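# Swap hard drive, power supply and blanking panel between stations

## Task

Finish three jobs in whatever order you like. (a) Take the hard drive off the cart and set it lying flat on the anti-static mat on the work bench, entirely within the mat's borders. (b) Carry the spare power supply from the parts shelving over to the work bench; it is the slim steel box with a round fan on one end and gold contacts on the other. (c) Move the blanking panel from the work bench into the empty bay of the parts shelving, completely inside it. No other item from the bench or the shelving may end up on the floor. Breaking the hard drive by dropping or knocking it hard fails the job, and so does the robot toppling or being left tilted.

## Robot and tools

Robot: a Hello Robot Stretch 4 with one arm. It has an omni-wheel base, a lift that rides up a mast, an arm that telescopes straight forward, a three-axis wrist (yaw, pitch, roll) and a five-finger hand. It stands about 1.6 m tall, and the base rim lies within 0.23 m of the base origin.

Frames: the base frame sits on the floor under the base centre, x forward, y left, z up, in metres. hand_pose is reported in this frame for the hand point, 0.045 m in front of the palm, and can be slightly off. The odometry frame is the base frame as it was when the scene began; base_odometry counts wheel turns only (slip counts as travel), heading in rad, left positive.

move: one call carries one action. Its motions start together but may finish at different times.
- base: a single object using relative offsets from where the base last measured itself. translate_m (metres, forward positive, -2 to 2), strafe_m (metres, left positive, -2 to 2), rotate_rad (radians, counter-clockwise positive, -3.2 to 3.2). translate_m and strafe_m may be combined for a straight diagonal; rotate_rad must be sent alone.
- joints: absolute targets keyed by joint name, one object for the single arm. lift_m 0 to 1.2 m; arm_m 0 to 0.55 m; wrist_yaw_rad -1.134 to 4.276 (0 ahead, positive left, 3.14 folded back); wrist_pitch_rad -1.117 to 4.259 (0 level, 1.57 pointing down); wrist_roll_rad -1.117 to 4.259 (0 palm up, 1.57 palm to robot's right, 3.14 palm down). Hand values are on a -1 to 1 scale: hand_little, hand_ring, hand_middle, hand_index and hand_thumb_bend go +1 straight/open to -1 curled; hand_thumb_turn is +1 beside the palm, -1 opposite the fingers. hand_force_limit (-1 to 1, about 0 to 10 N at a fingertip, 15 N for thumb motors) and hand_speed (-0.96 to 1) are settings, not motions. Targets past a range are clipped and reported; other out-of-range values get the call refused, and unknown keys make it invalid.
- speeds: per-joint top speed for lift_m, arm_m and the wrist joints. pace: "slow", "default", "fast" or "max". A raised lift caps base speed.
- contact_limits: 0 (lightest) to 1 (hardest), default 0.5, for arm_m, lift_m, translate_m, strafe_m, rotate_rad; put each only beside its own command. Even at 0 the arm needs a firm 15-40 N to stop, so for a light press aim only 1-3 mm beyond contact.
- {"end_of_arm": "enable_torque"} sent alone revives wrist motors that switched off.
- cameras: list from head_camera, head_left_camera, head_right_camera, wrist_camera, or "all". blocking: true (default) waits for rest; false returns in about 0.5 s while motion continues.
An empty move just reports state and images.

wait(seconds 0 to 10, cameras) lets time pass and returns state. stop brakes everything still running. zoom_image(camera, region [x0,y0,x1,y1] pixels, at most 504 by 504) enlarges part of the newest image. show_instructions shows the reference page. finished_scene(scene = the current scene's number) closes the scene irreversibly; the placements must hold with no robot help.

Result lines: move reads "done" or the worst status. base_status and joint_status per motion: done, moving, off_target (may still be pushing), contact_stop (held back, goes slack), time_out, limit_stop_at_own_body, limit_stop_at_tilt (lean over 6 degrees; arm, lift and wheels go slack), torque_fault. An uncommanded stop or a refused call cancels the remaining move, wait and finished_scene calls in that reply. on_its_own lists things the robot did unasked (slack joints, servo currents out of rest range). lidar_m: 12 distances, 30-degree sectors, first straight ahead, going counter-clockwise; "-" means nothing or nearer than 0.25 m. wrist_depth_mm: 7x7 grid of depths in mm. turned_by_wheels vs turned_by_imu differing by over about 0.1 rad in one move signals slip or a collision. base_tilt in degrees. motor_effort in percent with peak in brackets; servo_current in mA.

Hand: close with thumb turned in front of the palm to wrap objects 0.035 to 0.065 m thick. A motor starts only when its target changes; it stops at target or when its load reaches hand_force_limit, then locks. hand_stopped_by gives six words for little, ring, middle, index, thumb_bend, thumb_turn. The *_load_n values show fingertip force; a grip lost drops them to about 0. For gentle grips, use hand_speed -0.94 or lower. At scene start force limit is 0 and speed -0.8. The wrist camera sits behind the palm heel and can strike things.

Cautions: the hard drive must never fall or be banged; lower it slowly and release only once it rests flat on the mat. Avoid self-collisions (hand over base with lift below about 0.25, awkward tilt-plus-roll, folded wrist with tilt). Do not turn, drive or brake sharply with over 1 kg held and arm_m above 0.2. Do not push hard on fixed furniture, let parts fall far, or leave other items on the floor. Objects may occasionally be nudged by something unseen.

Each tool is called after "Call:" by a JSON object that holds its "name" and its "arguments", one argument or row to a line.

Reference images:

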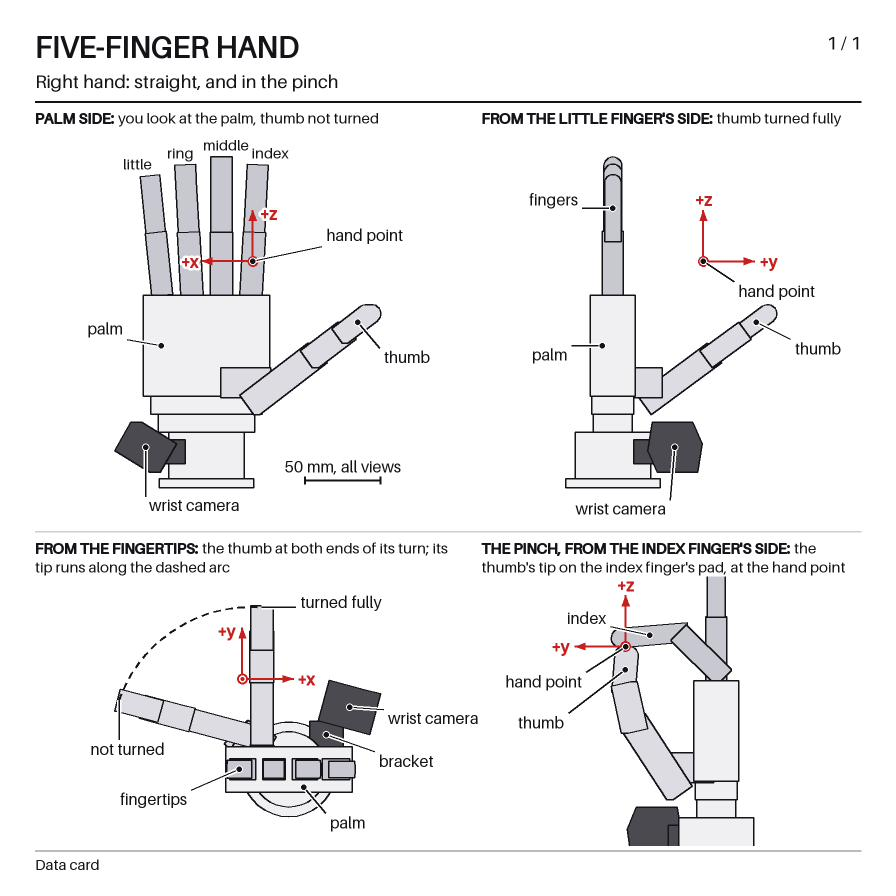

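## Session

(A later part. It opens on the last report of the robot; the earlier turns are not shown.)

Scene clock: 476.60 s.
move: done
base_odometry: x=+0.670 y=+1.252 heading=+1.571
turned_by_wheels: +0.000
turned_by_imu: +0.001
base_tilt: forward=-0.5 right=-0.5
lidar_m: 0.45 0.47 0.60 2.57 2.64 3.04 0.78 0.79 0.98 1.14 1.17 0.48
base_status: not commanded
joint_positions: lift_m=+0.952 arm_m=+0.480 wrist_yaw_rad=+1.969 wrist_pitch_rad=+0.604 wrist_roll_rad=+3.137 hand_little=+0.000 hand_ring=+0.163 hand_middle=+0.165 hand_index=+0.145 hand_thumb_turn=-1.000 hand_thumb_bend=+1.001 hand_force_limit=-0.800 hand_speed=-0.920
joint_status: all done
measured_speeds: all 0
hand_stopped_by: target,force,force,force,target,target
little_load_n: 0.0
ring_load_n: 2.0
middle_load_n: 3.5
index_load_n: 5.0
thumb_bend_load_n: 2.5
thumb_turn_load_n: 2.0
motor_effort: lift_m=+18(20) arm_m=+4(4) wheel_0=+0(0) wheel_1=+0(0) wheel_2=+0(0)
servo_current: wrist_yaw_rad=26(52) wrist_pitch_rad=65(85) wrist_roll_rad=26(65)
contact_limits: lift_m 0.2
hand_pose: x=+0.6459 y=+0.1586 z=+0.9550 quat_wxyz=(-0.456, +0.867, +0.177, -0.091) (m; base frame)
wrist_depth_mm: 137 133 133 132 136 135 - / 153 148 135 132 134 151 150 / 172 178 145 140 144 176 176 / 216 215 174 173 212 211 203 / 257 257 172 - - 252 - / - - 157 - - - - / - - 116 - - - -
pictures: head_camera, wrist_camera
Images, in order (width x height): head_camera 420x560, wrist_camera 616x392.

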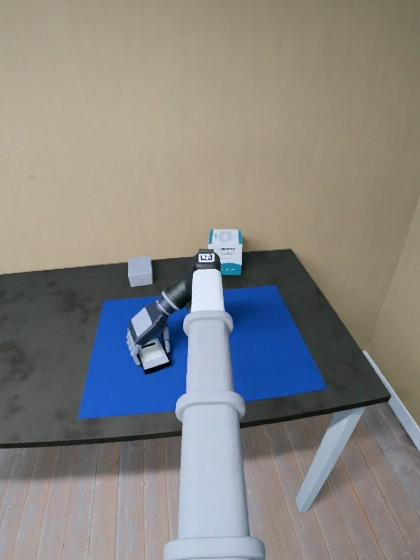

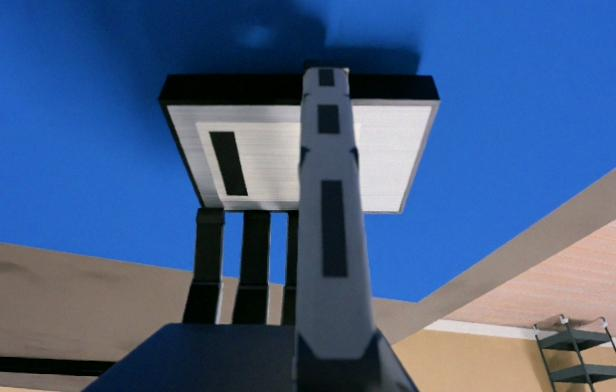

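Call:
{"name": "move", "arguments": {
  "joints": {"lift_m": 0.946},
  "speeds": {"lift_m": 0.03},
  "contact_limits": {"lift_m": 0.15},
  "cameras": ["wrist_camera"]
}}

Call:
{"name": "zoom_image", "arguments": {
  "camera": "wrist_camera",
  "region": [180, 0, 440, 200]
}}

Call:
{"name": "move", "arguments": {
  "joints": {"lift_m": 0.943},
  "speeds": {"lift_m": 0.02},
  "contact_limits": {"lift_m": 0.1},
  "cameras": ["wrist_camera"]
}}

Call:
{"name": "zoom_image", "arguments": {
  "camera": "wrist_camera",
  "region": [180, 0, 440, 200]
}}

Scene clock: 482.60 s.
move: done
base_odometry: x=+0.670 y=+1.252 heading=+1.571
turned_by_wheels: +0.000
turned_by_imu: +0.001
base_tilt: forward=-0.6 right=-0.4
lidar_m: 0.44 0.47 0.60 2.56 2.63 3.05 0.77 0.79 1.00 1.15 1.17 0.48
base_status: not commanded
joint_positions: lift_m=+0.946 arm_m=+0.480 wrist_yaw_rad=+1.969 wrist_pitch_rad=+0.604 wrist_roll_rad=+3.137 hand_little=+0.000 hand_ring=+0.163 hand_middle=+0.165 hand_index=+0.145 hand_thumb_turn=-1.000 hand_thumb_bend=+1.001 hand_force_limit=-0.800 hand_speed=-0.920
joint_status: all done
measured_speeds: all 0
hand_stopped_by: target,force,force,force,target,target
little_load_n: 0.0
ring_load_n: 2.5
middle_load_n: 3.5
index_load_n: 4.5
thumb_bend_load_n: 2.0
thumb_turn_load_n: 1.5
motor_effort: lift_m=+17(20) arm_m=+4(4) wheel_0=+0(0) wheel_1=+0(0) wheel_2=+0(0)
servo_current: wrist_yaw_rad=39(52) wrist_pitch_rad=72(85) wrist_roll_rad=46(65)
contact_limits: lift_m 0.15
hand_pose: x=+0.6459 y=+0.1586 z=+0.9490 quat_wxyz=(-0.456, +0.867, +0.177, -0.091) (m; base frame)
wrist_depth_mm: 130 126 126 123 129 129 - / 145 141 137 132 134 143 147 / 170 170 145 140 144 167 173 / 214 213 174 173 201 201 201 / 247 257 173 183 - 240 - / - - 157 - - - - / 580 - 116 - - - -
pictures: wrist_camera
Images, in order (width x height): wrist_camera 616x392.

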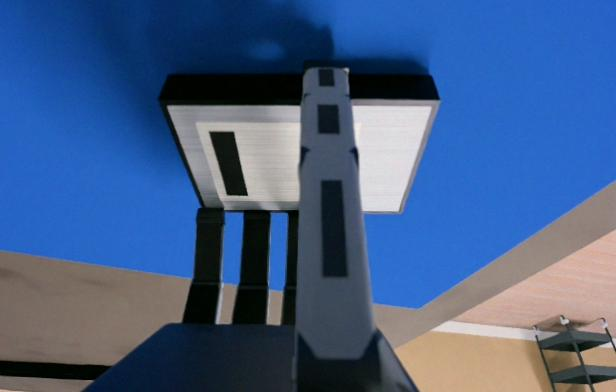

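Scaled by 1.938.

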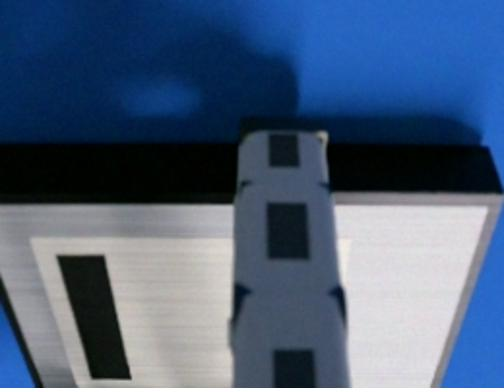

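Scene clock: 483.10 s.
move: done
base_odometry: x=+0.670 y=+1.252 heading=+1.571
turned_by_wheels: +0.000
turned_by_imu: +0.000
base_tilt: forward=-0.6 right=-0.4
lidar_m: 0.44 0.45 0.60 2.58 2.62 3.04 0.77 0.79 1.00 1.14 1.17 0.49
base_status: not commanded
joint_positions: lift_m=+0.943 arm_m=+0.480 wrist_yaw_rad=+1.969 wrist_pitch_rad=+0.603 wrist_roll_rad=+3.137 hand_little=+0.000 hand_ring=+0.163 hand_middle=+0.165 hand_index=+0.145 hand_thumb_turn=-1.000 hand_thumb_bend=+1.001 hand_force_limit=-0.800 hand_speed=-0.920
joint_status: all done
measured_speeds: all 0
hand_stopped_by: target,force,force,force,target,target
little_load_n: 0.0
ring_load_n: 2.5
middle_load_n: 3.5
index_load_n: 5.0
thumb_bend_load_n: 2.0
thumb_turn_load_n: 2.0
motor_effort: lift_m=+16(18) arm_m=+4(4) wheel_0=+0(0) wheel_1=+0(0) wheel_2=+0(0)
servo_current: wrist_yaw_rad=26(46) wrist_pitch_rad=59(78) wrist_roll_rad=46(65)
contact_limits: lift_m 0.1
hand_pose: x=+0.6459 y=+0.1586 z=+0.9462 quat_wxyz=(-0.456, +0.867, +0.177, -0.091) (m; base frame)
wrist_depth_mm: 127 124 124 124 123 125 - / 142 142 135 130 134 140 - / 167 167 145 140 143 163 163 / 202 202 174 173 198 198 196 / 243 254 173 183 - 247 - / - - 156 - - - - / 554 - 116 - - - -
pictures: wrist_camera
Images, in order (width x height): wrist_camera 616x392.

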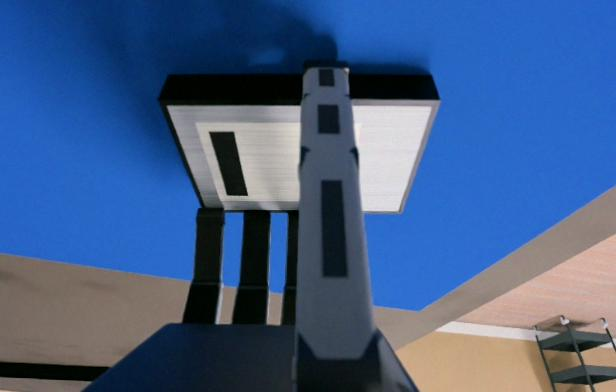

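Scaled by 1.938.

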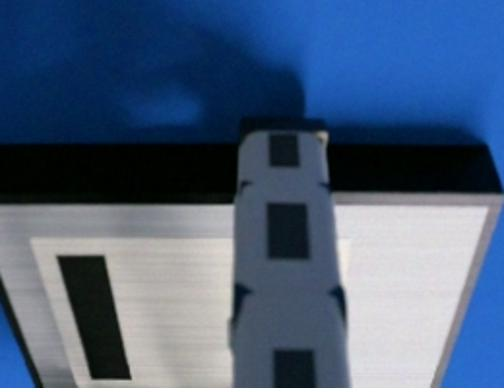

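Call:
{"name": "move", "arguments": {
  "joints": {"lift_m": 0.942, "hand_ring": 0.5, "hand_little": 0.5}
}}

Call:
{"name": "move", "arguments": {
  "joints": {"hand_index": 0.45, "hand_middle": 0.45},
  "cameras": ["head_camera", "wrist_camera"]
}}

Call:
{"name": "zoom_image", "arguments": {
  "camera": "wrist_camera",
  "region": [180, 0, 440, 200]
}}

Scene clock: 489.63 s.
move: done
base_odometry: x=+0.670 y=+1.252 heading=+1.571
turned_by_wheels: +0.000
turned_by_imu: +0.002
base_tilt: forward=-0.6 right=-0.5
lidar_m: 0.44 0.47 0.60 2.56 2.61 3.02 0.77 0.79 1.01 1.14 1.15 0.49
base_status: not commanded
joint_positions: lift_m=+0.942 arm_m=+0.480 wrist_yaw_rad=+1.969 wrist_pitch_rad=+0.602 wrist_roll_rad=+3.137 hand_little=+0.500 hand_ring=+0.500 hand_middle=+0.165 hand_index=+0.145 hand_thumb_turn=-1.000 hand_thumb_bend=+1.001 hand_force_limit=-0.800 hand_speed=-0.920
joint_status: all done
measured_speeds: all 0
hand_stopped_by: target,target,force,force,target,target
little_load_n: 0.0
ring_load_n: 0.0
middle_load_n: 4.0
index_load_n: 5.0
thumb_bend_load_n: 2.0
thumb_turn_load_n: 1.0
motor_effort: lift_m=+16(18) arm_m=+4(4) wheel_0=+0(0) wheel_1=+0(0) wheel_2=+0(0)
servo_current: wrist_yaw_rad=46(59) wrist_pitch_rad=72(78) wrist_roll_rad=33(85)
hand_pose: x=+0.6458 y=+0.1588 z=+0.9454 quat_wxyz=(-0.457, +0.867, +0.177, -0.091) (m; base frame)
wrist_depth_mm: 127 124 124 124 124 126 - / 142 142 134 130 133 140 144 / 167 167 145 140 144 164 169 / 202 201 181 173 198 197 197 / 243 252 228 200 - 249 - / - - 173 - - - - / - - 116 - - - -
pictures: none

Scene clock: 491.47 s.
move: done
base_odometry: x=+0.670 y=+1.252 heading=+1.571
turned_by_wheels: +0.000
turned_by_imu: +0.000
base_tilt: forward=-0.5 right=-0.4
lidar_m: 0.45 0.46 0.59 2.56 2.63 3.02 0.78 0.79 1.00 1.14 1.16 0.48
base_status: not commanded
joint_positions: lift_m=+0.942 arm_m=+0.480 wrist_yaw_rad=+1.969 wrist_pitch_rad=+0.602 wrist_roll_rad=+3.137 hand_little=+0.500 hand_ring=+0.500 hand_middle=+0.450 hand_index=+0.450 hand_thumb_turn=-1.000 hand_thumb_bend=+1.000 hand_force_limit=-0.800 hand_speed=-0.920
joint_status: all done
measured_speeds: all 0
hand_stopped_by: target,target,target,target,target,target
little_load_n: 0.0
ring_load_n: 0.0
middle_load_n: 0.0
index_load_n: 0.0
thumb_bend_load_n: 0.5
thumb_turn_load_n: -0.5
motor_effort: lift_m=+16(16) arm_m=+4(4) wheel_0=-1(1) wheel_1=+0(1) wheel_2=+0(0)
servo_current: wrist_yaw_rad=46(52) wrist_pitch_rad=39(78) wrist_roll_rad=59(72)
hand_pose: x=+0.6458 y=+0.1588 z=+0.9454 quat_wxyz=(-0.457, +0.867, +0.177, -0.091) (m; base frame)
wrist_depth_mm: 126 123 124 124 123 125 - / 141 141 134 132 133 140 - / 166 166 145 139 144 163 163 / 193 200 181 173 198 196 196 / 240 251 228 204 - 247 - / - - 173 - - - - / - - 116 - - - -
pictures: head_camera, wrist_camera
Images, in order (width x height): head_camera 420x560, wrist_camera 616x392.

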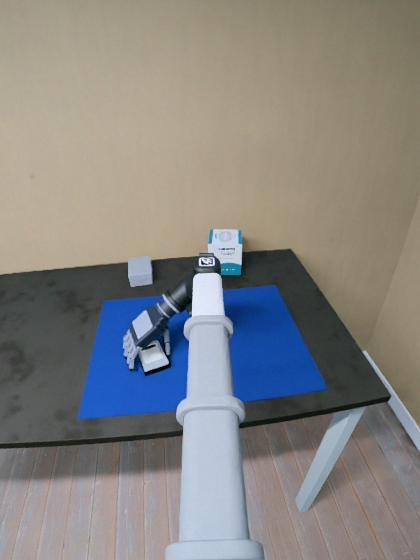

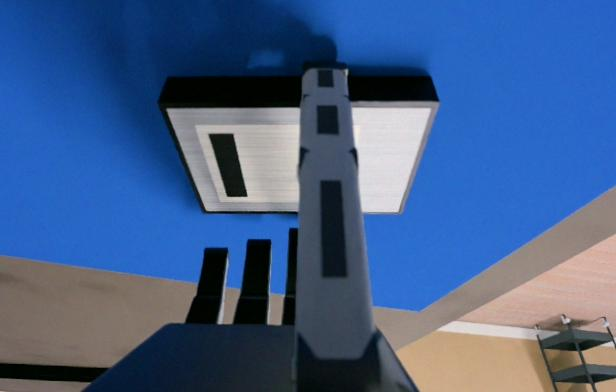

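Scaled by 1.938.

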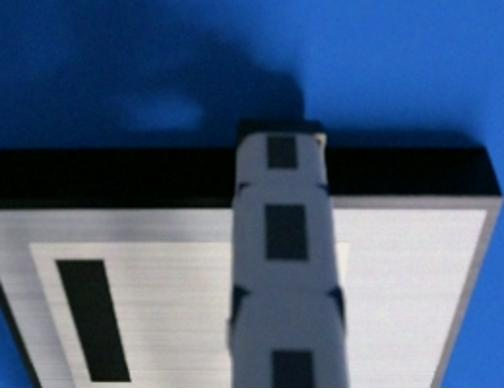

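Call:
{"name": "move", "arguments": {
  "joints": {"hand_index": 0.9, "hand_middle": 0.9, "hand_ring": 0.9, "hand_little": 0.9, "hand_speed": -0.5}
}}

Call:
{"name": "move", "arguments": {
  "base": {"strafe_m": -0.012},
  "pace": "slow"
}}

Call:
{"name": "move", "arguments": {
  "joints": {"lift_m": 1.1},
  "pace": "slow",
  "cameras": ["head_camera", "wrist_camera"]
}}

Scene clock: 495.67 s.
move: done
base_odometry: x=+0.670 y=+1.252 heading=+1.571
turned_by_wheels: +0.000
turned_by_imu: +0.001
base_tilt: forward=-0.5 right=-0.4
lidar_m: 0.45 0.44 0.59 2.56 2.64 3.00 0.77 0.79 0.99 1.15 1.17 0.47
base_status: not commanded
joint_positions: lift_m=+0.942 arm_m=+0.480 wrist_yaw_rad=+1.969 wrist_pitch_rad=+0.602 wrist_roll_rad=+3.137 hand_little=+0.900 hand_ring=+0.900 hand_middle=+0.900 hand_index=+0.900 hand_thumb_turn=-1.000 hand_thumb_bend=+1.000 hand_force_limit=-0.800 hand_speed=-0.500
joint_status: all done
measured_speeds: all 0
hand_stopped_by: target,target,target,target,target,target
little_load_n: 0.0
ring_load_n: 0.0
middle_load_n: 0.0
index_load_n: 0.0
thumb_bend_load_n: 0.5
thumb_turn_load_n: 0.0
motor_effort: lift_m=+15(16) arm_m=+4(4) wheel_0=-1(1) wheel_1=+0(1) wheel_2=+0(0)
servo_current: wrist_yaw_rad=33(59) wrist_pitch_rad=59(72) wrist_roll_rad=59(59)
hand_pose: x=+0.6458 y=+0.1588 z=+0.9454 quat_wxyz=(-0.457, +0.867, +0.177, -0.091) (m; base frame)
wrist_depth_mm: 126 124 123 123 123 125 - / 142 142 134 132 133 140 - / 166 166 145 139 143 164 163 / 193 200 180 173 198 196 197 / 240 252 249 249 - 247 - / - - 181 - - - - / - - 115 - - - -
pictures: none

Scene clock: 496.60 s.
move: done
base_odometry: x=+0.682 y=+1.253 heading=+1.571
turned_by_wheels: +0.000
turned_by_imu: +0.000
base_tilt: forward=-0.7 right=-0.5
lidar_m: 0.43 0.46 0.59 2.57 2.62 3.05 0.78 0.78 1.00 1.13 1.14 0.50
base_status: done
joint_positions: lift_m=+0.942 arm_m=+0.480 wrist_yaw_rad=+1.969 wrist_pitch_rad=+0.602 wrist_roll_rad=+3.137 hand_little=+0.900 hand_ring=+0.900 hand_middle=+0.900 hand_index=+0.900 hand_thumb_turn=-1.000 hand_thumb_bend=+1.000 hand_force_limit=-0.800 hand_speed=-0.500
joint_status: not commanded
measured_speeds: all 0
hand_stopped_by: target,target,target,target,target,target
little_load_n: 0.0
ring_load_n: 0.0
middle_load_n: 0.0
index_load_n: 0.0
thumb_bend_load_n: 0.0
thumb_turn_load_n: 0.0
motor_effort: lift_m=+16(17) arm_m=+4(4) wheel_0=-1(7) wheel_1=-1(6) wheel_2=+0(3)
servo_current: wrist_yaw_rad=20(59) wrist_pitch_rad=52(72) wrist_roll_rad=59(72)
hand_pose: x=+0.6458 y=+0.1588 z=+0.9454 quat_wxyz=(-0.457, +0.867, +0.177, -0.091) (m; base frame)
wrist_depth_mm: 126 123 123 123 123 125 - / 141 141 141 141 140 139 - / 166 166 145 139 144 164 163 / 193 200 173 173 198 197 196 / 241 251 252 248 - 246 - / - - 182 - - - - / - - 116 - - - -
pictures: none

Scene clock: 498.70 s.
move: done
base_odometry: x=+0.682 y=+1.253 heading=+1.571
turned_by_wheels: +0.000
turned_by_imu: +0.001
base_tilt: forward=-0.5 right=-0.5
lidar_m: 0.45 0.46 0.61 2.58 2.65 3.06 0.78 0.79 0.99 1.14 1.16 0.49
base_status: not commanded
joint_positions: lift_m=+1.100 arm_m=+0.480 wrist_yaw_rad=+1.969 wrist_pitch_rad=+0.602 wrist_roll_rad=+3.137 hand_little=+0.900 hand_ring=+0.900 hand_middle=+0.900 hand_index=+0.900 hand_thumb_turn=-1.000 hand_thumb_bend=+1.000 hand_force_limit=-0.800 hand_speed=-0.500
joint_status: all done
measured_speeds: all 0
hand_stopped_by: target,target,target,target,target,target
little_load_n: 0.0
ring_load_n: 0.0
middle_load_n: 0.0
index_load_n: 0.0
thumb_bend_load_n: 0.0
thumb_turn_load_n: 0.5
motor_effort: lift_m=+22(29) arm_m=+4(4) wheel_0=-1(1) wheel_1=-1(1) wheel_2=+0(0)
servo_current: wrist_yaw_rad=26(52) wrist_pitch_rad=65(78) wrist_roll_rad=39(65)
hand_pose: x=+0.6458 y=+0.1589 z=+1.1029 quat_wxyz=(-0.457, +0.867, +0.177, -0.091) (m; base frame)
wrist_depth_mm: 285 287 279 270 285 283 - / 329 329 329 317 325 325 1366 / - 359 370 375 - 1661 1708 / - - - - - 1983 1921 / - - - - - - - / - - 181 - - - - / - - 115 - - - -
pictures: head_camera, wrist_camera
Images, in order (width x height): head_camera 420x560, wrist_camera 616x392.

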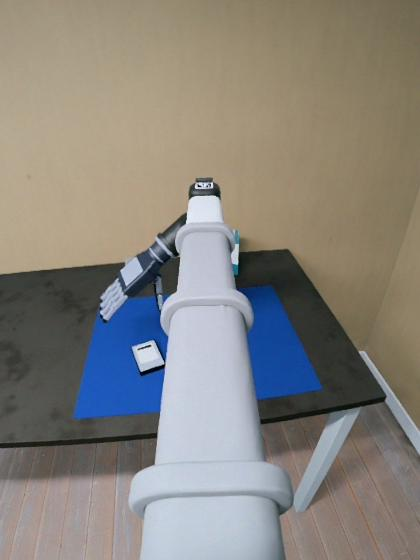

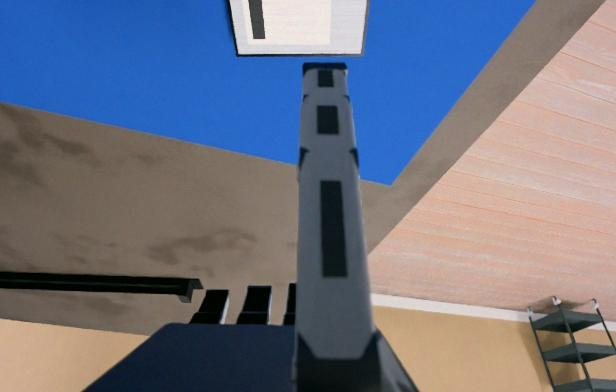

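Call:
{"name": "move", "arguments": {
  "joints": {"arm_m": 0.1}
}}

Call:
{"name": "move", "arguments": {
  "base": {"strafe_m": 0.8, "translate_m": -0.02},
  "joints": {"wrist_yaw_rad": 0, "wrist_pitch_rad": 1.2, "wrist_roll_rad": 0, "hand_thumb_turn": 1, "lift_m": 1.15}
}}

Call:
{"name": "move", "arguments": {
  "joints": {"wrist_pitch_rad": 1.57, "arm_m": 0.45},
  "cameras": ["head_camera", "wrist_camera"]
}}

Scene clock: 507.03 s.
move: done
base_odometry: x=+0.682 y=+1.253 heading=+1.571
turned_by_wheels: +0.000
turned_by_imu: +0.002
base_tilt: forward=-0.5 right=-0.6
lidar_m: 0.44 0.46 0.58 2.58 2.66 3.05 0.77 0.79 0.98 1.14 1.14 0.49
base_status: not commanded
joint_positions: lift_m=+1.100 arm_m=+0.100 wrist_yaw_rad=+1.969 wrist_pitch_rad=+0.601 wrist_roll_rad=+3.137 hand_little=+0.900 hand_ring=+0.900 hand_middle=+0.900 hand_index=+0.900 hand_thumb_turn=-1.000 hand_thumb_bend=+1.000 hand_force_limit=-0.800 hand_speed=-0.500
joint_status: all done
measured_speeds: all 0
hand_stopped_by: target,target,target,target,target,target
little_load_n: 0.0
ring_load_n: 0.0
middle_load_n: 0.0
index_load_n: 0.0
thumb_bend_load_n: 0.0
thumb_turn_load_n: 0.0
motor_effort: lift_m=+22(23) arm_m=-4(6) wheel_0=-1(1) wheel_1=-1(1) wheel_2=+0(0)
servo_current: wrist_yaw_rad=33(52) wrist_pitch_rad=85(85) wrist_roll_rad=33(72)
hand_pose: x=+0.2658 y=+0.1589 z=+1.1030 quat_wxyz=(-0.457, +0.867, +0.177, -0.091) (m; base frame)
wrist_depth_mm: - 1229 1281 1281 1281 1255 1229 / - 1397 1464 1397 1430 1430 1430 / - 1618 1661 1618 1708 1661 1708 / - 1983 - - - 1983 - / - - - - - - - / - - - - - - - / - - 116 - - - -
pictures: none

Scene clock: 511.03 s.
move: done
base_odometry: x=-0.118 y=+1.232 heading=+1.571
turned_by_wheels: +0.000
turned_by_imu: +0.002
base_tilt: forward=-0.6 right=-0.6
lidar_m: 0.38 0.38 1.48 1.78 1.84 2.30 3.58 1.17 1.12 1.92 0.64 0.43
base_status: done
joint_positions: lift_m=+1.150 arm_m=+0.100 wrist_yaw_rad=+0.002 wrist_pitch_rad=+1.199 wrist_roll_rad=+0.003 hand_little=+0.900 hand_ring=+0.900 hand_middle=+0.900 hand_index=+0.900 hand_thumb_turn=+1.000 hand_thumb_bend=+1.000 hand_force_limit=-0.800 hand_speed=-0.500
joint_status: all done
measured_speeds: all 0
hand_stopped_by: target,target,target,target,target,target
little_load_n: 0.0
ring_load_n: 0.0
middle_load_n: 0.0
index_load_n: 0.0
thumb_bend_load_n: 0.0
thumb_turn_load_n: 0.5
motor_effort: lift_m=+22(29) arm_m=-4(4) wheel_0=+0(10) wheel_1=+0(8) wheel_2=+0(5)
servo_current: wrist_yaw_rad=33(98) wrist_pitch_rad=13(91) wrist_roll_rad=46(117)
hand_pose: x=+0.4076 y=-0.1182 z=+1.1436 quat_wxyz=(+0.130, +0.695, +0.694, +0.131) (m; base frame)
wrist_depth_mm: - - 530 508 - - - / - - - 469 - - - / - - - - - - - / - - - - - - - / - - - - - - - / 1255 - 181 184 1308 - - / 1182 1182 116 - - - -
pictures: none

Scene clock: 513.20 s.
move: done
base_odometry: x=-0.118 y=+1.232 heading=+1.571
turned_by_wheels: +0.000
turned_by_imu: +0.001
base_tilt: forward=-0.6 right=-0.5
lidar_m: 0.38 0.38 1.47 1.79 1.83 2.30 3.60 1.16 1.13 1.93 0.63 0.41
base_status: not commanded
joint_positions: lift_m=+1.150 arm_m=+0.450 wrist_yaw_rad=+0.001 wrist_pitch_rad=+1.568 wrist_roll_rad=+0.003 hand_little=+0.900 hand_ring=+0.900 hand_middle=+0.900 hand_index=+0.900 hand_thumb_turn=+1.000 hand_thumb_bend=+1.000 hand_force_limit=-0.800 hand_speed=-0.500
joint_status: all done
measured_speeds: all 0
hand_stopped_by: target,target,target,target,target,target
little_load_n: 0.0
ring_load_n: 0.0
middle_load_n: 0.0
index_load_n: 0.0
thumb_bend_load_n: 0.0
thumb_turn_load_n: 0.0
motor_effort: lift_m=+21(22) arm_m=+4(7) wheel_0=+0(0) wheel_1=+0(0) wheel_2=+0(1)
servo_current: wrist_yaw_rad=26(52) wrist_pitch_rad=59(104) wrist_roll_rad=52(72)
hand_pose: x=+0.6818 y=-0.1183 z=+1.1068 quat_wxyz=(+0.001, +0.708, +0.707, +0.001) (m; base frame)
wrist_depth_mm: - - 357 - - - - / - - 355 - - - - / - - 351 353 - - - / - - - 349 - - - / - - - - - - - / - - 169 183 - - - / - - 116 - - - -
pictures: head_camera, wrist_camera
Images, in order (width x height): head_camera 420x560, wrist_camera 616x392.

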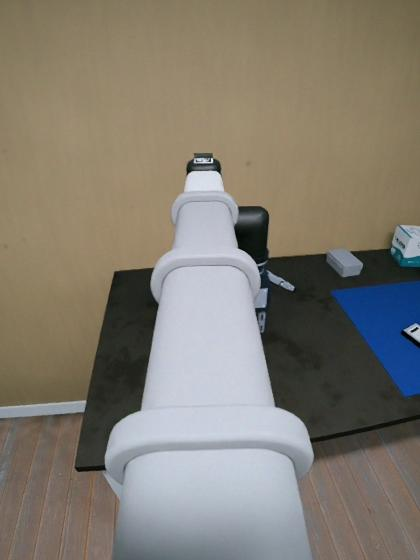

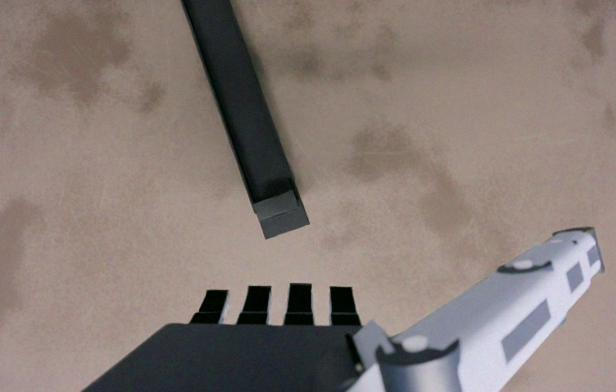

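Call:
{"name": "zoom_image", "arguments": {
  "camera": "wrist_camera",
  "region": [160, 0, 400, 260]
}}

Call:
{"name": "move", "arguments": {
  "joints": {"lift_m": 1.19, "arm_m": 0.54},
  "cameras": ["wrist_camera", "head_camera"]
}}

Call:
{"name": "zoom_image", "arguments": {
  "camera": "wrist_camera",
  "region": [100, 0, 400, 300]
}}

Scaled by 1.938.

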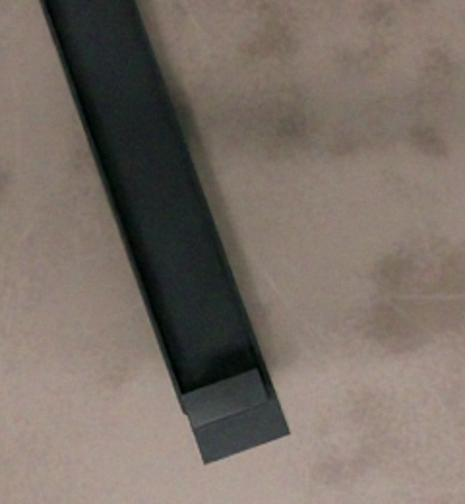

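Scene clock: 520.83 s.
move: done
base_odometry: x=-0.118 y=+1.232 heading=+1.571
turned_by_wheels: +0.000
turned_by_imu: +0.001
base_tilt: forward=-0.6 right=-0.5
lidar_m: 0.38 0.40 1.47 1.79 1.84 2.31 3.61 1.18 1.12 1.92 0.63 0.41
base_status: not commanded
joint_positions: lift_m=+1.190 arm_m=+0.540 wrist_yaw_rad=+0.001 wrist_pitch_rad=+1.568 wrist_roll_rad=+0.003 hand_little=+0.900 hand_ring=+0.900 hand_middle=+0.900 hand_index=+0.900 hand_thumb_turn=+1.000 hand_thumb_bend=+1.000 hand_force_limit=-0.800 hand_speed=-0.500
joint_status: all done
measured_speeds: all 0
hand_stopped_by: target,target,target,target,target,target
little_load_n: 0.0
ring_load_n: 0.0
middle_load_n: 0.0
index_load_n: 0.0
thumb_bend_load_n: 0.0
thumb_turn_load_n: 0.0
motor_effort: lift_m=+22(28) arm_m=+4(6) wheel_0=+0(0) wheel_1=+0(0) wheel_2=+0(0)
servo_current: wrist_yaw_rad=39(46) wrist_pitch_rad=52(65) wrist_roll_rad=52(72)
hand_pose: x=+0.7718 y=-0.1183 z=+1.1467 quat_wxyz=(+0.001, +0.708, +0.707, +0.001) (m; base frame)
wrist_depth_mm: - - 397 - - - - / - - 394 - - - - / - - 389 - - - - / - - 389 - - - - / - - 387 387 - - - / - - 170 183 - - - / - - 116 - - - -
pictures: head_camera, wrist_camera
Images, in order (width x height): head_camera 420x560, wrist_camera 616x392.

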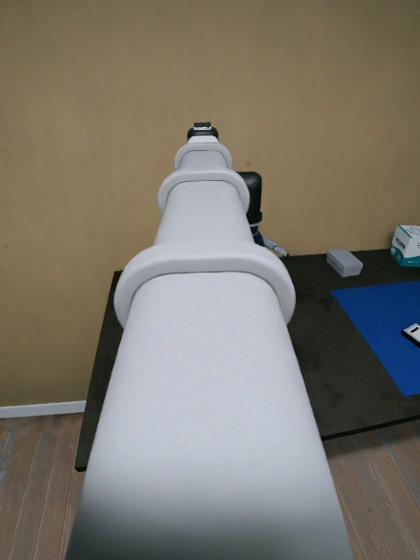

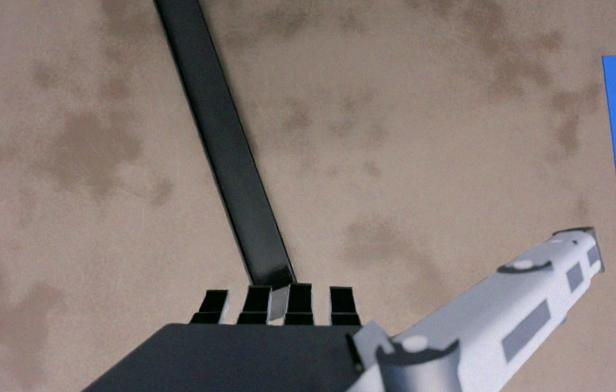

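Scaled by 1.680.

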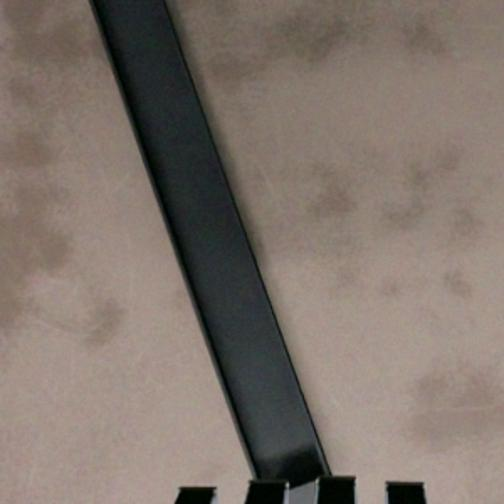

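Call:
{"name": "move", "arguments": {
  "joints": {"lift_m": 1.19, "arm_m": 0.3, "wrist_pitch_rad": 1.05},
  "cameras": ["wrist_camera", "head_left_camera"]
}}

Call:
{"name": "zoom_image", "arguments": {
  "camera": "head_left_camera",
  "region": [60, 230, 260, 400]
}}

Scene clock: 535.97 s.
move: done
base_odometry: x=-0.118 y=+1.232 heading=+1.571
turned_by_wheels: +0.000
turned_by_imu: +0.001
base_tilt: forward=-0.5 right=-0.6
lidar_m: 0.38 0.39 1.49 1.79 1.84 2.31 3.61 1.18 1.10 1.92 0.64 0.41
base_status: not commanded
joint_positions: lift_m=+1.190 arm_m=+0.300 wrist_yaw_rad=+0.001 wrist_pitch_rad=+1.057 wrist_roll_rad=+0.003 hand_little=+0.900 hand_ring=+0.900 hand_middle=+0.900 hand_index=+0.900 hand_thumb_turn=+1.000 hand_thumb_bend=+1.000 hand_force_limit=-0.800 hand_speed=-0.500
joint_status: all done
measured_speeds: all 0
hand_stopped_by: target,target,target,target,target,target
little_load_n: 0.0
ring_load_n: 0.0
middle_load_n: 0.0
index_load_n: 0.0
thumb_bend_load_n: 0.0
thumb_turn_load_n: 0.0
motor_effort: lift_m=+22(28) arm_m=-4(8) wheel_0=+0(0) wheel_1=+0(0) wheel_2=+0(0)
servo_current: wrist_yaw_rad=26(59) wrist_pitch_rad=33(150) wrist_roll_rad=78(78)
hand_pose: x=+0.6323 y=-0.1182 z=+1.2047 quat_wxyz=(+0.179, +0.684, +0.683, +0.180) (m; base frame)
wrist_depth_mm: - - - - - - - / - - 615 - - - - / - - 554 - - - - / - - 500 - - - - / - - - 459 - - - / - - 169 183 - - - / - - 115 - - - -
pictures: head_left_camera, wrist_camera
Images, in order (width x height): head_left_camera 420x672, wrist_camera 616x392.

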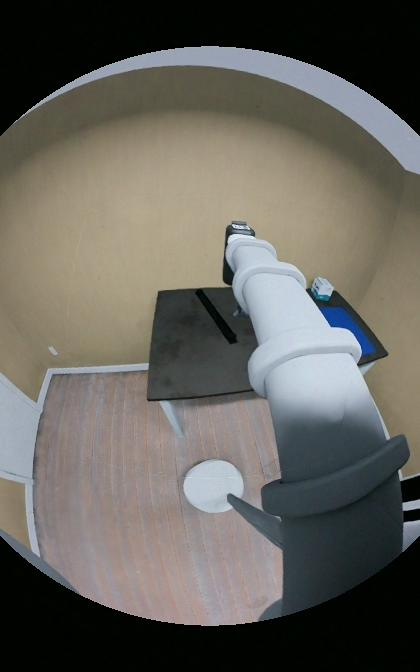

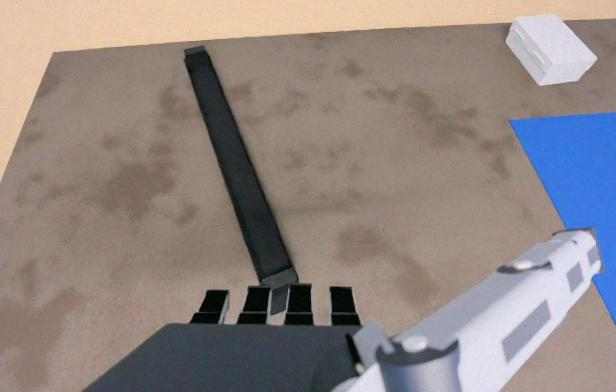

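Scaled by 2.520 from the camera's 420x672 image, which has a finer 600x960 frame.

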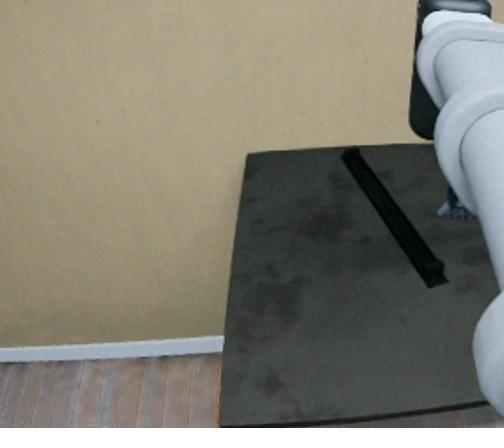

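Call:
{"name": "move", "arguments": {
  "base": {"strafe_m": -0.114, "translate_m": 0.17},
  "joints": {"arm_m": 0.2, "wrist_yaw_rad": 1.966, "wrist_pitch_rad": 0.68, "wrist_roll_rad": 3.14, "hand_index": 1, "hand_middle": 1, "hand_ring": 1, "hand_little": 1, "hand_thumb_turn": -1},
  "pace": "slow"
}}

Call:
{"name": "move", "arguments": {
  "joints": {"arm_m": 0.524, "lift_m": 1.08},
  "pace": "slow",
  "cameras": ["head_camera", "head_left_camera", "head_right_camera", "wrist_camera"]
}}

Scene clock: 569.40 s.
move: done
base_odometry: x=-0.004 y=+1.402 heading=+1.571
turned_by_wheels: +0.000
turned_by_imu: +0.002
base_tilt: forward=-0.5 right=-0.5
lidar_m: 0.25 0.25 0.31 1.91 1.93 2.48 4.02 1.18 1.29 1.80 0.39 0.25
base_status: done
joint_positions: lift_m=+1.190 arm_m=+0.200 wrist_yaw_rad=+1.964 wrist_pitch_rad=+0.689 wrist_roll_rad=+3.137 hand_little=+1.000 hand_ring=+1.000 hand_middle=+1.000 hand_index=+1.000 hand_thumb_turn=-1.000 hand_thumb_bend=+1.000 hand_force_limit=-0.800 hand_speed=-0.500
joint_status: all done
measured_speeds: all 0
hand_stopped_by: target,target,target,target,target,target
little_load_n: 0.0
ring_load_n: 0.0
middle_load_n: 0.0
index_load_n: 0.0
thumb_bend_load_n: 0.0
thumb_turn_load_n: 0.0
motor_effort: lift_m=+22(23) arm_m=-4(7) wheel_0=+0(8) wheel_1=-1(4) wheel_2=-1(7)
servo_current: wrist_yaw_rad=39(104) wrist_pitch_rad=52(163) wrist_roll_rad=59(111)
hand_pose: x=+0.3727 y=+0.1443 z=+1.1806 quat_wxyz=(-0.419, +0.886, +0.179, -0.082) (m; base frame)
wrist_depth_mm: - - - - - 1255 1255 / - - - - - 1464 1464 / - - - - - 1618 1661 / - 1983 1983 - - 1921 1921 / - - - - - - - / - - - - - - - / - - 116 - - - -
pictures: none

Scene clock: 573.93 s.
move: done
base_odometry: x=-0.004 y=+1.402 heading=+1.571
turned_by_wheels: +0.000
turned_by_imu: +0.001
base_tilt: forward=-0.7 right=-0.4
lidar_m: 0.25 0.25 0.31 1.92 1.95 2.46 3.76 1.18 1.29 1.80 0.38 0.26
base_status: not commanded
joint_positions: lift_m=+1.080 arm_m=+0.524 wrist_yaw_rad=+1.964 wrist_pitch_rad=+0.689 wrist_roll_rad=+3.137 hand_little=+1.000 hand_ring=+1.000 hand_middle=+1.000 hand_index=+1.000 hand_thumb_turn=-1.000 hand_thumb_bend=+1.000 hand_force_limit=-0.800 hand_speed=-0.500
joint_status: all done
measured_speeds: all 0
hand_stopped_by: target,target,target,target,target,target
little_load_n: 0.0
ring_load_n: 0.0
middle_load_n: 0.0
index_load_n: 0.0
thumb_bend_load_n: 0.0
thumb_turn_load_n: 0.0
motor_effort: lift_m=+16(25) arm_m=+4(7) wheel_0=+0(1) wheel_1=-1(1) wheel_2=-1(1)
servo_current: wrist_yaw_rad=33(52) wrist_pitch_rad=72(78) wrist_roll_rad=59(78)
hand_pose: x=+0.6966 y=+0.1443 z=+1.0711 quat_wxyz=(-0.419, +0.886, +0.179, -0.082) (m; base frame)
wrist_depth_mm: 242 245 248 247 250 251 253 / - - - - - - - / - - - - - - - / - - - - - - - / - - - - - - - / - 1808 - - - - - / - - 116 - - - -
pictures: head_camera, head_left_camera, head_right_camera, wrist_camera
Images, in order (width x height): head_camera 420x560, head_left_camera 420x672, head_right_camera 420x672, wrist_camera 616x392.

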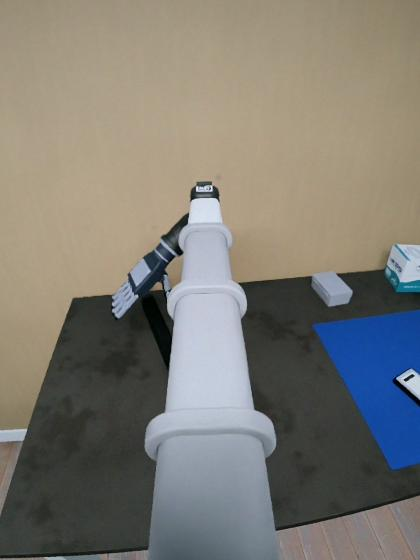

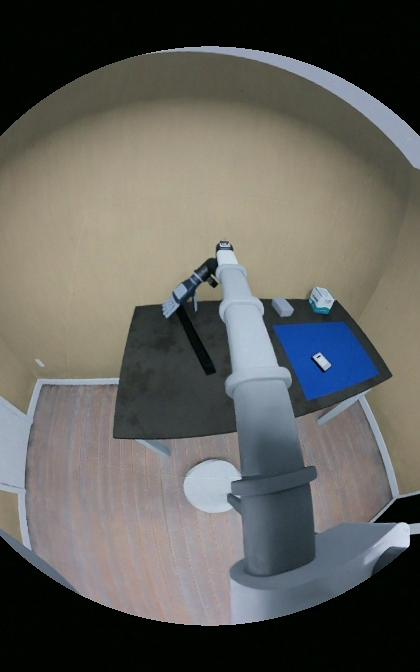

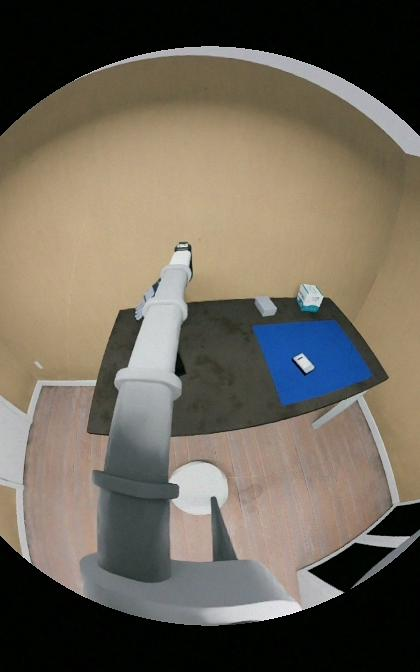

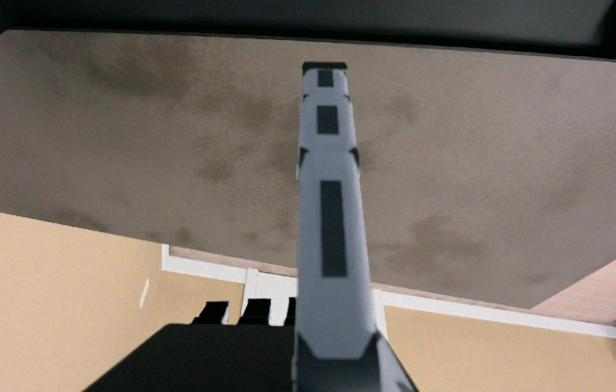

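Call:
{"name": "move", "arguments": {
  "base": {"strafe_m": -0.0116},
  "joints": {"arm_m": 0.5225, "wrist_yaw_rad": 1.91, "lift_m": 1.0},
  "pace": "slow",
  "cameras": ["head_camera", "wrist_camera"]
}}

Call:
{"name": "zoom_image", "arguments": {
  "camera": "wrist_camera",
  "region": [60, 0, 560, 300]
}}

Scene clock: 598.63 s.
move: done
base_odometry: x=+0.007 y=+1.402 heading=+1.571
turned_by_wheels: +0.000
turned_by_imu: +0.001
base_tilt: forward=-0.6 right=-0.5
lidar_m: 0.25 0.25 0.31 1.92 1.95 2.49 3.71 1.17 1.29 1.77 0.39 0.26
base_status: done
joint_positions: lift_m=+1.000 arm_m=+0.523 wrist_yaw_rad=+1.912 wrist_pitch_rad=+0.689 wrist_roll_rad=+3.137 hand_little=+1.000 hand_ring=+1.000 hand_middle=+1.000 hand_index=+1.000 hand_thumb_turn=-1.000 hand_thumb_bend=+1.000 hand_force_limit=-0.800 hand_speed=-0.500
joint_status: all done
measured_speeds: all 0
hand_stopped_by: target,target,target,target,target,target
little_load_n: 0.0
ring_load_n: 0.0
middle_load_n: 0.0
index_load_n: 0.0
thumb_bend_load_n: 0.0
thumb_turn_load_n: 0.0
motor_effort: lift_m=+17(22) arm_m=-4(7) wheel_0=-2(5) wheel_1=+1(5) wheel_2=+0(2)
servo_current: wrist_yaw_rad=33(91) wrist_pitch_rad=59(72) wrist_roll_rad=46(78)
hand_pose: x=+0.7027 y=+0.1440 z=+0.9911 quat_wxyz=(-0.421, +0.891, +0.156, -0.071) (m; base frame)
wrist_depth_mm: - - - - - - - / 202 197 196 196 195 194 193 / 211 210 204 204 - 209 - / - - - - - - - / - - - - - - - / - - 170 - - - - / - - 116 - - - -
pictures: head_camera, wrist_camera
Images, in order (width x height): head_camera 420x560, wrist_camera 616x392.

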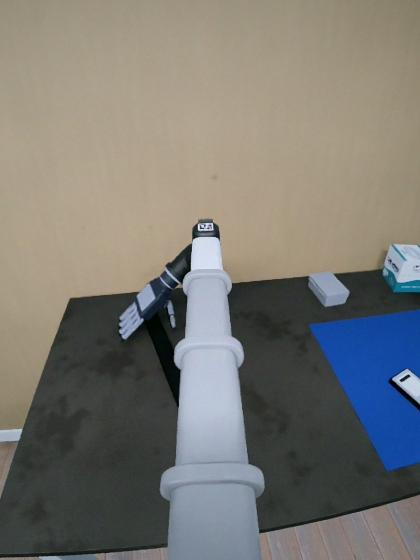

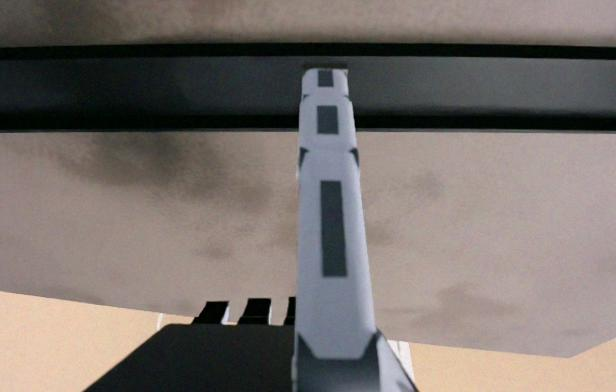

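Scaled by 1.008.

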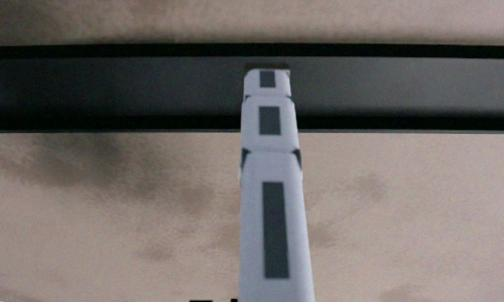

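Call:
{"name": "move", "arguments": {
  "base": {"strafe_m": 0.0144},
  "joints": {"arm_m": 0.5175, "wrist_pitch_rad": 0.741, "hand_index": 0.06, "hand_middle": 0.06, "hand_ring": 0.1, "hand_little": 0.1},
  "pace": "slow"
}}

Call:
{"name": "move", "arguments": {
  "joints": {"lift_m": 0.985},
  "pace": "slow",
  "cameras": ["head_camera", "wrist_camera"]
}}

Call:
{"name": "zoom_image", "arguments": {
  "camera": "wrist_camera",
  "region": [150, 20, 450, 220]
}}

Call:
{"name": "zoom_image", "arguments": {
  "camera": "head_camera",
  "region": [80, 240, 230, 400]
}}

Scene clock: 656.83 s.
move: done
base_odometry: x=-0.007 y=+1.402 heading=+1.571
turned_by_wheels: +0.000
turned_by_imu: +0.001
base_tilt: forward=-0.6 right=-0.5
lidar_m: 0.25 0.25 0.32 1.91 1.95 2.48 3.75 1.18 1.27 1.79 0.37 0.25
base_status: done
joint_positions: lift_m=+1.000 arm_m=+0.518 wrist_yaw_rad=+1.912 wrist_pitch_rad=+0.741 wrist_roll_rad=+3.137 hand_little=+0.100 hand_ring=+0.100 hand_middle=+0.060 hand_index=+0.060 hand_thumb_turn=-1.000 hand_thumb_bend=+1.000 hand_force_limit=-0.800 hand_speed=-0.500
joint_status: all done
measured_speeds: all 0
hand_stopped_by: target,target,target,target,target,target
little_load_n: 0.0
ring_load_n: 0.0
middle_load_n: 0.0
index_load_n: 0.0
thumb_bend_load_n: 0.0
thumb_turn_load_n: 0.0
motor_effort: lift_m=+16(17) arm_m=-4(5) wheel_0=-2(8) wheel_1=+2(5) wheel_2=+0(4)
servo_current: wrist_yaw_rad=33(46) wrist_pitch_rad=39(91) wrist_roll_rad=46(65)
hand_pose: x=+0.7010 y=+0.1347 z=+0.9845 quat_wxyz=(-0.398, +0.901, +0.157, -0.067) (m; base frame)
wrist_depth_mm: - - - - - - - / 190 190 190 186 186 189 188 / - 201 204 198 - 198 - / - - - - - - - / - - 173 - - - - / - - 159 - - - - / - - 116 - - - -
pictures: none

Scene clock: 657.67 s.
move: done
base_odometry: x=-0.007 y=+1.402 heading=+1.571
turned_by_wheels: +0.000
turned_by_imu: +0.000
base_tilt: forward=-0.6 right=-0.5
lidar_m: 0.25 0.25 0.33 1.92 1.93 2.46 3.77 1.17 1.28 1.79 0.38 0.25
base_status: not commanded
joint_positions: lift_m=+0.985 arm_m=+0.518 wrist_yaw_rad=+1.912 wrist_pitch_rad=+0.741 wrist_roll_rad=+3.137 hand_little=+0.100 hand_ring=+0.100 hand_middle=+0.060 hand_index=+0.060 hand_thumb_turn=-1.000 hand_thumb_bend=+1.000 hand_force_limit=-0.800 hand_speed=-0.500
joint_status: all done
measured_speeds: all 0
hand_stopped_by: target,target,target,target,target,target
little_load_n: 0.0
ring_load_n: 0.0
middle_load_n: 0.0
index_load_n: 0.0
thumb_bend_load_n: 0.0
thumb_turn_load_n: 0.0
motor_effort: lift_m=+16(20) arm_m=-4(5) wheel_0=-2(2) wheel_1=+2(2) wheel_2=+0(0)
servo_current: wrist_yaw_rad=46(52) wrist_pitch_rad=33(65) wrist_roll_rad=46(72)
hand_pose: x=+0.7010 y=+0.1347 z=+0.9695 quat_wxyz=(-0.398, +0.901, +0.157, -0.067) (m; base frame)
wrist_depth_mm: - - - - - - - / 174 174 174 163 173 173 172 / 193 193 188 187 186 186 190 / - - - - - - - / - - 173 - - - - / - - 158 - - - - / - - 116 - - - -
pictures: head_camera, wrist_camera
Images, in order (width x height): head_camera 420x560, wrist_camera 616x392.

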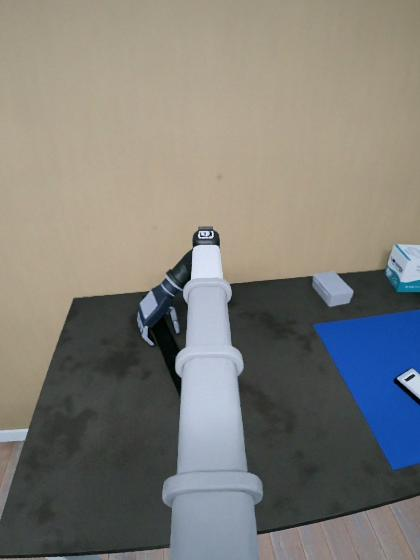

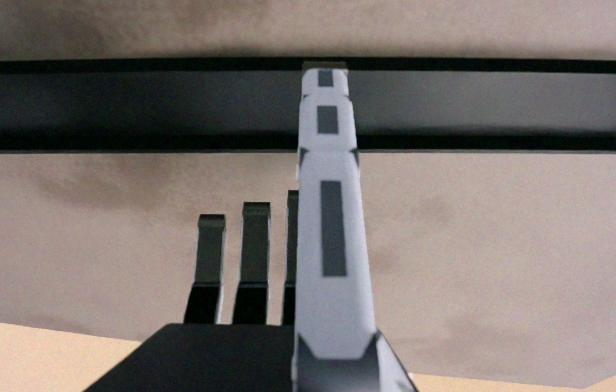

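Scaled by 1.680.

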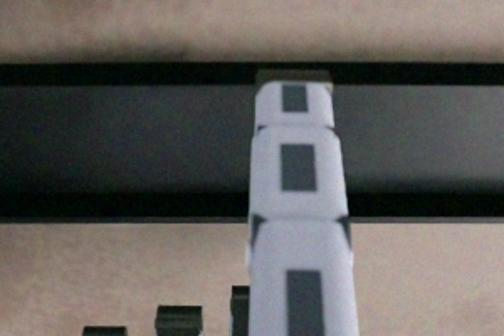

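Scaled by 3.150 from the camera's 420x560 image, which has a finer 1200x1600 frame.

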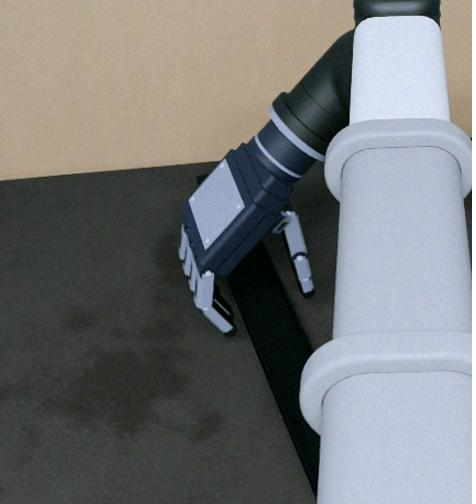

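Call:
{"name": "move", "arguments": {
  "base": {"strafe_m": -0.002},
  "joints": {"lift_m": 0.9625, "hand_speed": -0.9, "hand_force_limit": -0.5},
  "speeds": {"lift_m": 0.03},
  "contact_limits": {"lift_m": 0.15},
  "cameras": ["head_camera", "wrist_camera"]
}}

Call:
{"name": "zoom_image", "arguments": {
  "camera": "wrist_camera",
  "region": [150, 20, 450, 220]
}}

Call:
{"name": "zoom_image", "arguments": {
  "camera": "head_camera",
  "region": [100, 270, 220, 390]
}}

Scene clock: 672.87 s.
move: done
base_odometry: x=-0.005 y=+1.402 heading=+1.571
turned_by_wheels: +0.000
turned_by_imu: +0.001
base_tilt: forward=-0.6 right=-0.4
lidar_m: 0.25 0.25 0.30 1.92 1.95 2.48 3.75 1.18 1.29 1.78 0.39 0.25
base_status: done
joint_positions: lift_m=+0.963 arm_m=+0.518 wrist_yaw_rad=+1.912 wrist_pitch_rad=+0.741 wrist_roll_rad=+3.137 hand_little=+0.100 hand_ring=+0.100 hand_middle=+0.060 hand_index=+0.060 hand_thumb_turn=-1.000 hand_thumb_bend=+1.000 hand_force_limit=-0.500 hand_speed=-0.900
joint_status: all done
measured_speeds: all 0
hand_stopped_by: target,target,target,target,target,target
little_load_n: 0.0
ring_load_n: 0.0
middle_load_n: 0.5
index_load_n: 0.0
thumb_bend_load_n: 0.0
thumb_turn_load_n: 0.0
motor_effort: lift_m=+17(19) arm_m=-4(4) wheel_0=+0(3) wheel_1=+0(3) wheel_2=+0(3)
servo_current: wrist_yaw_rad=33(46) wrist_pitch_rad=46(59) wrist_roll_rad=52(72)
contact_limits: lift_m 0.15
hand_pose: x=+0.7010 y=+0.1347 z=+0.9470 quat_wxyz=(-0.398, +0.901, +0.157, -0.067) (m; base frame)
wrist_depth_mm: - - - - - - - / - 148 147 143 142 - - / 170 169 169 - 168 167 167 / 174 174 177 - - 175 - / - - 173 - - - - / - - 158 - - - - / - - 116 - - - -
pictures: head_camera, wrist_camera
Images, in order (width x height): head_camera 420x560, wrist_camera 616x392.

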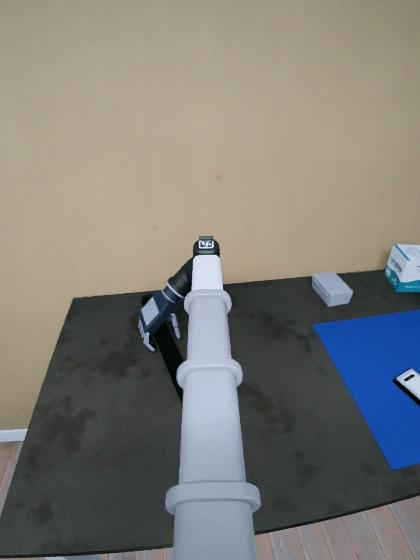

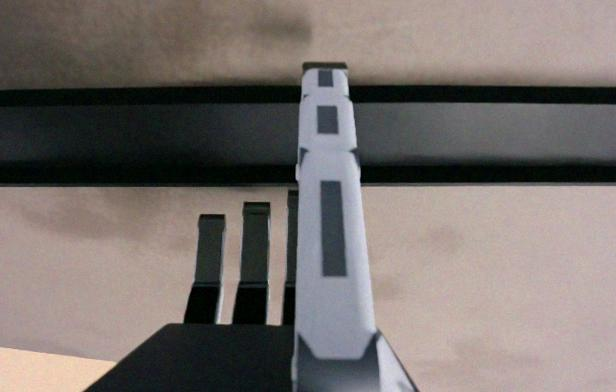

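Scaled by 1.680.

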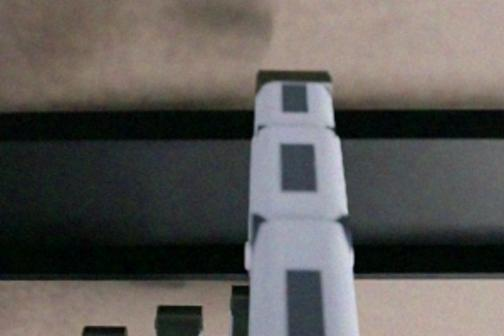

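Scaled by 4.200 from the camera's 420x560 image, which has a finer 1200x1600 frame.

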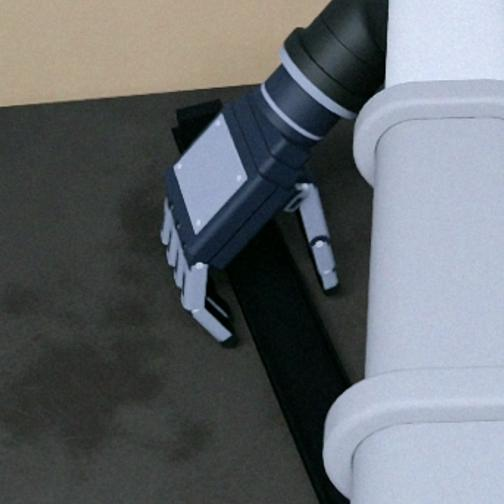

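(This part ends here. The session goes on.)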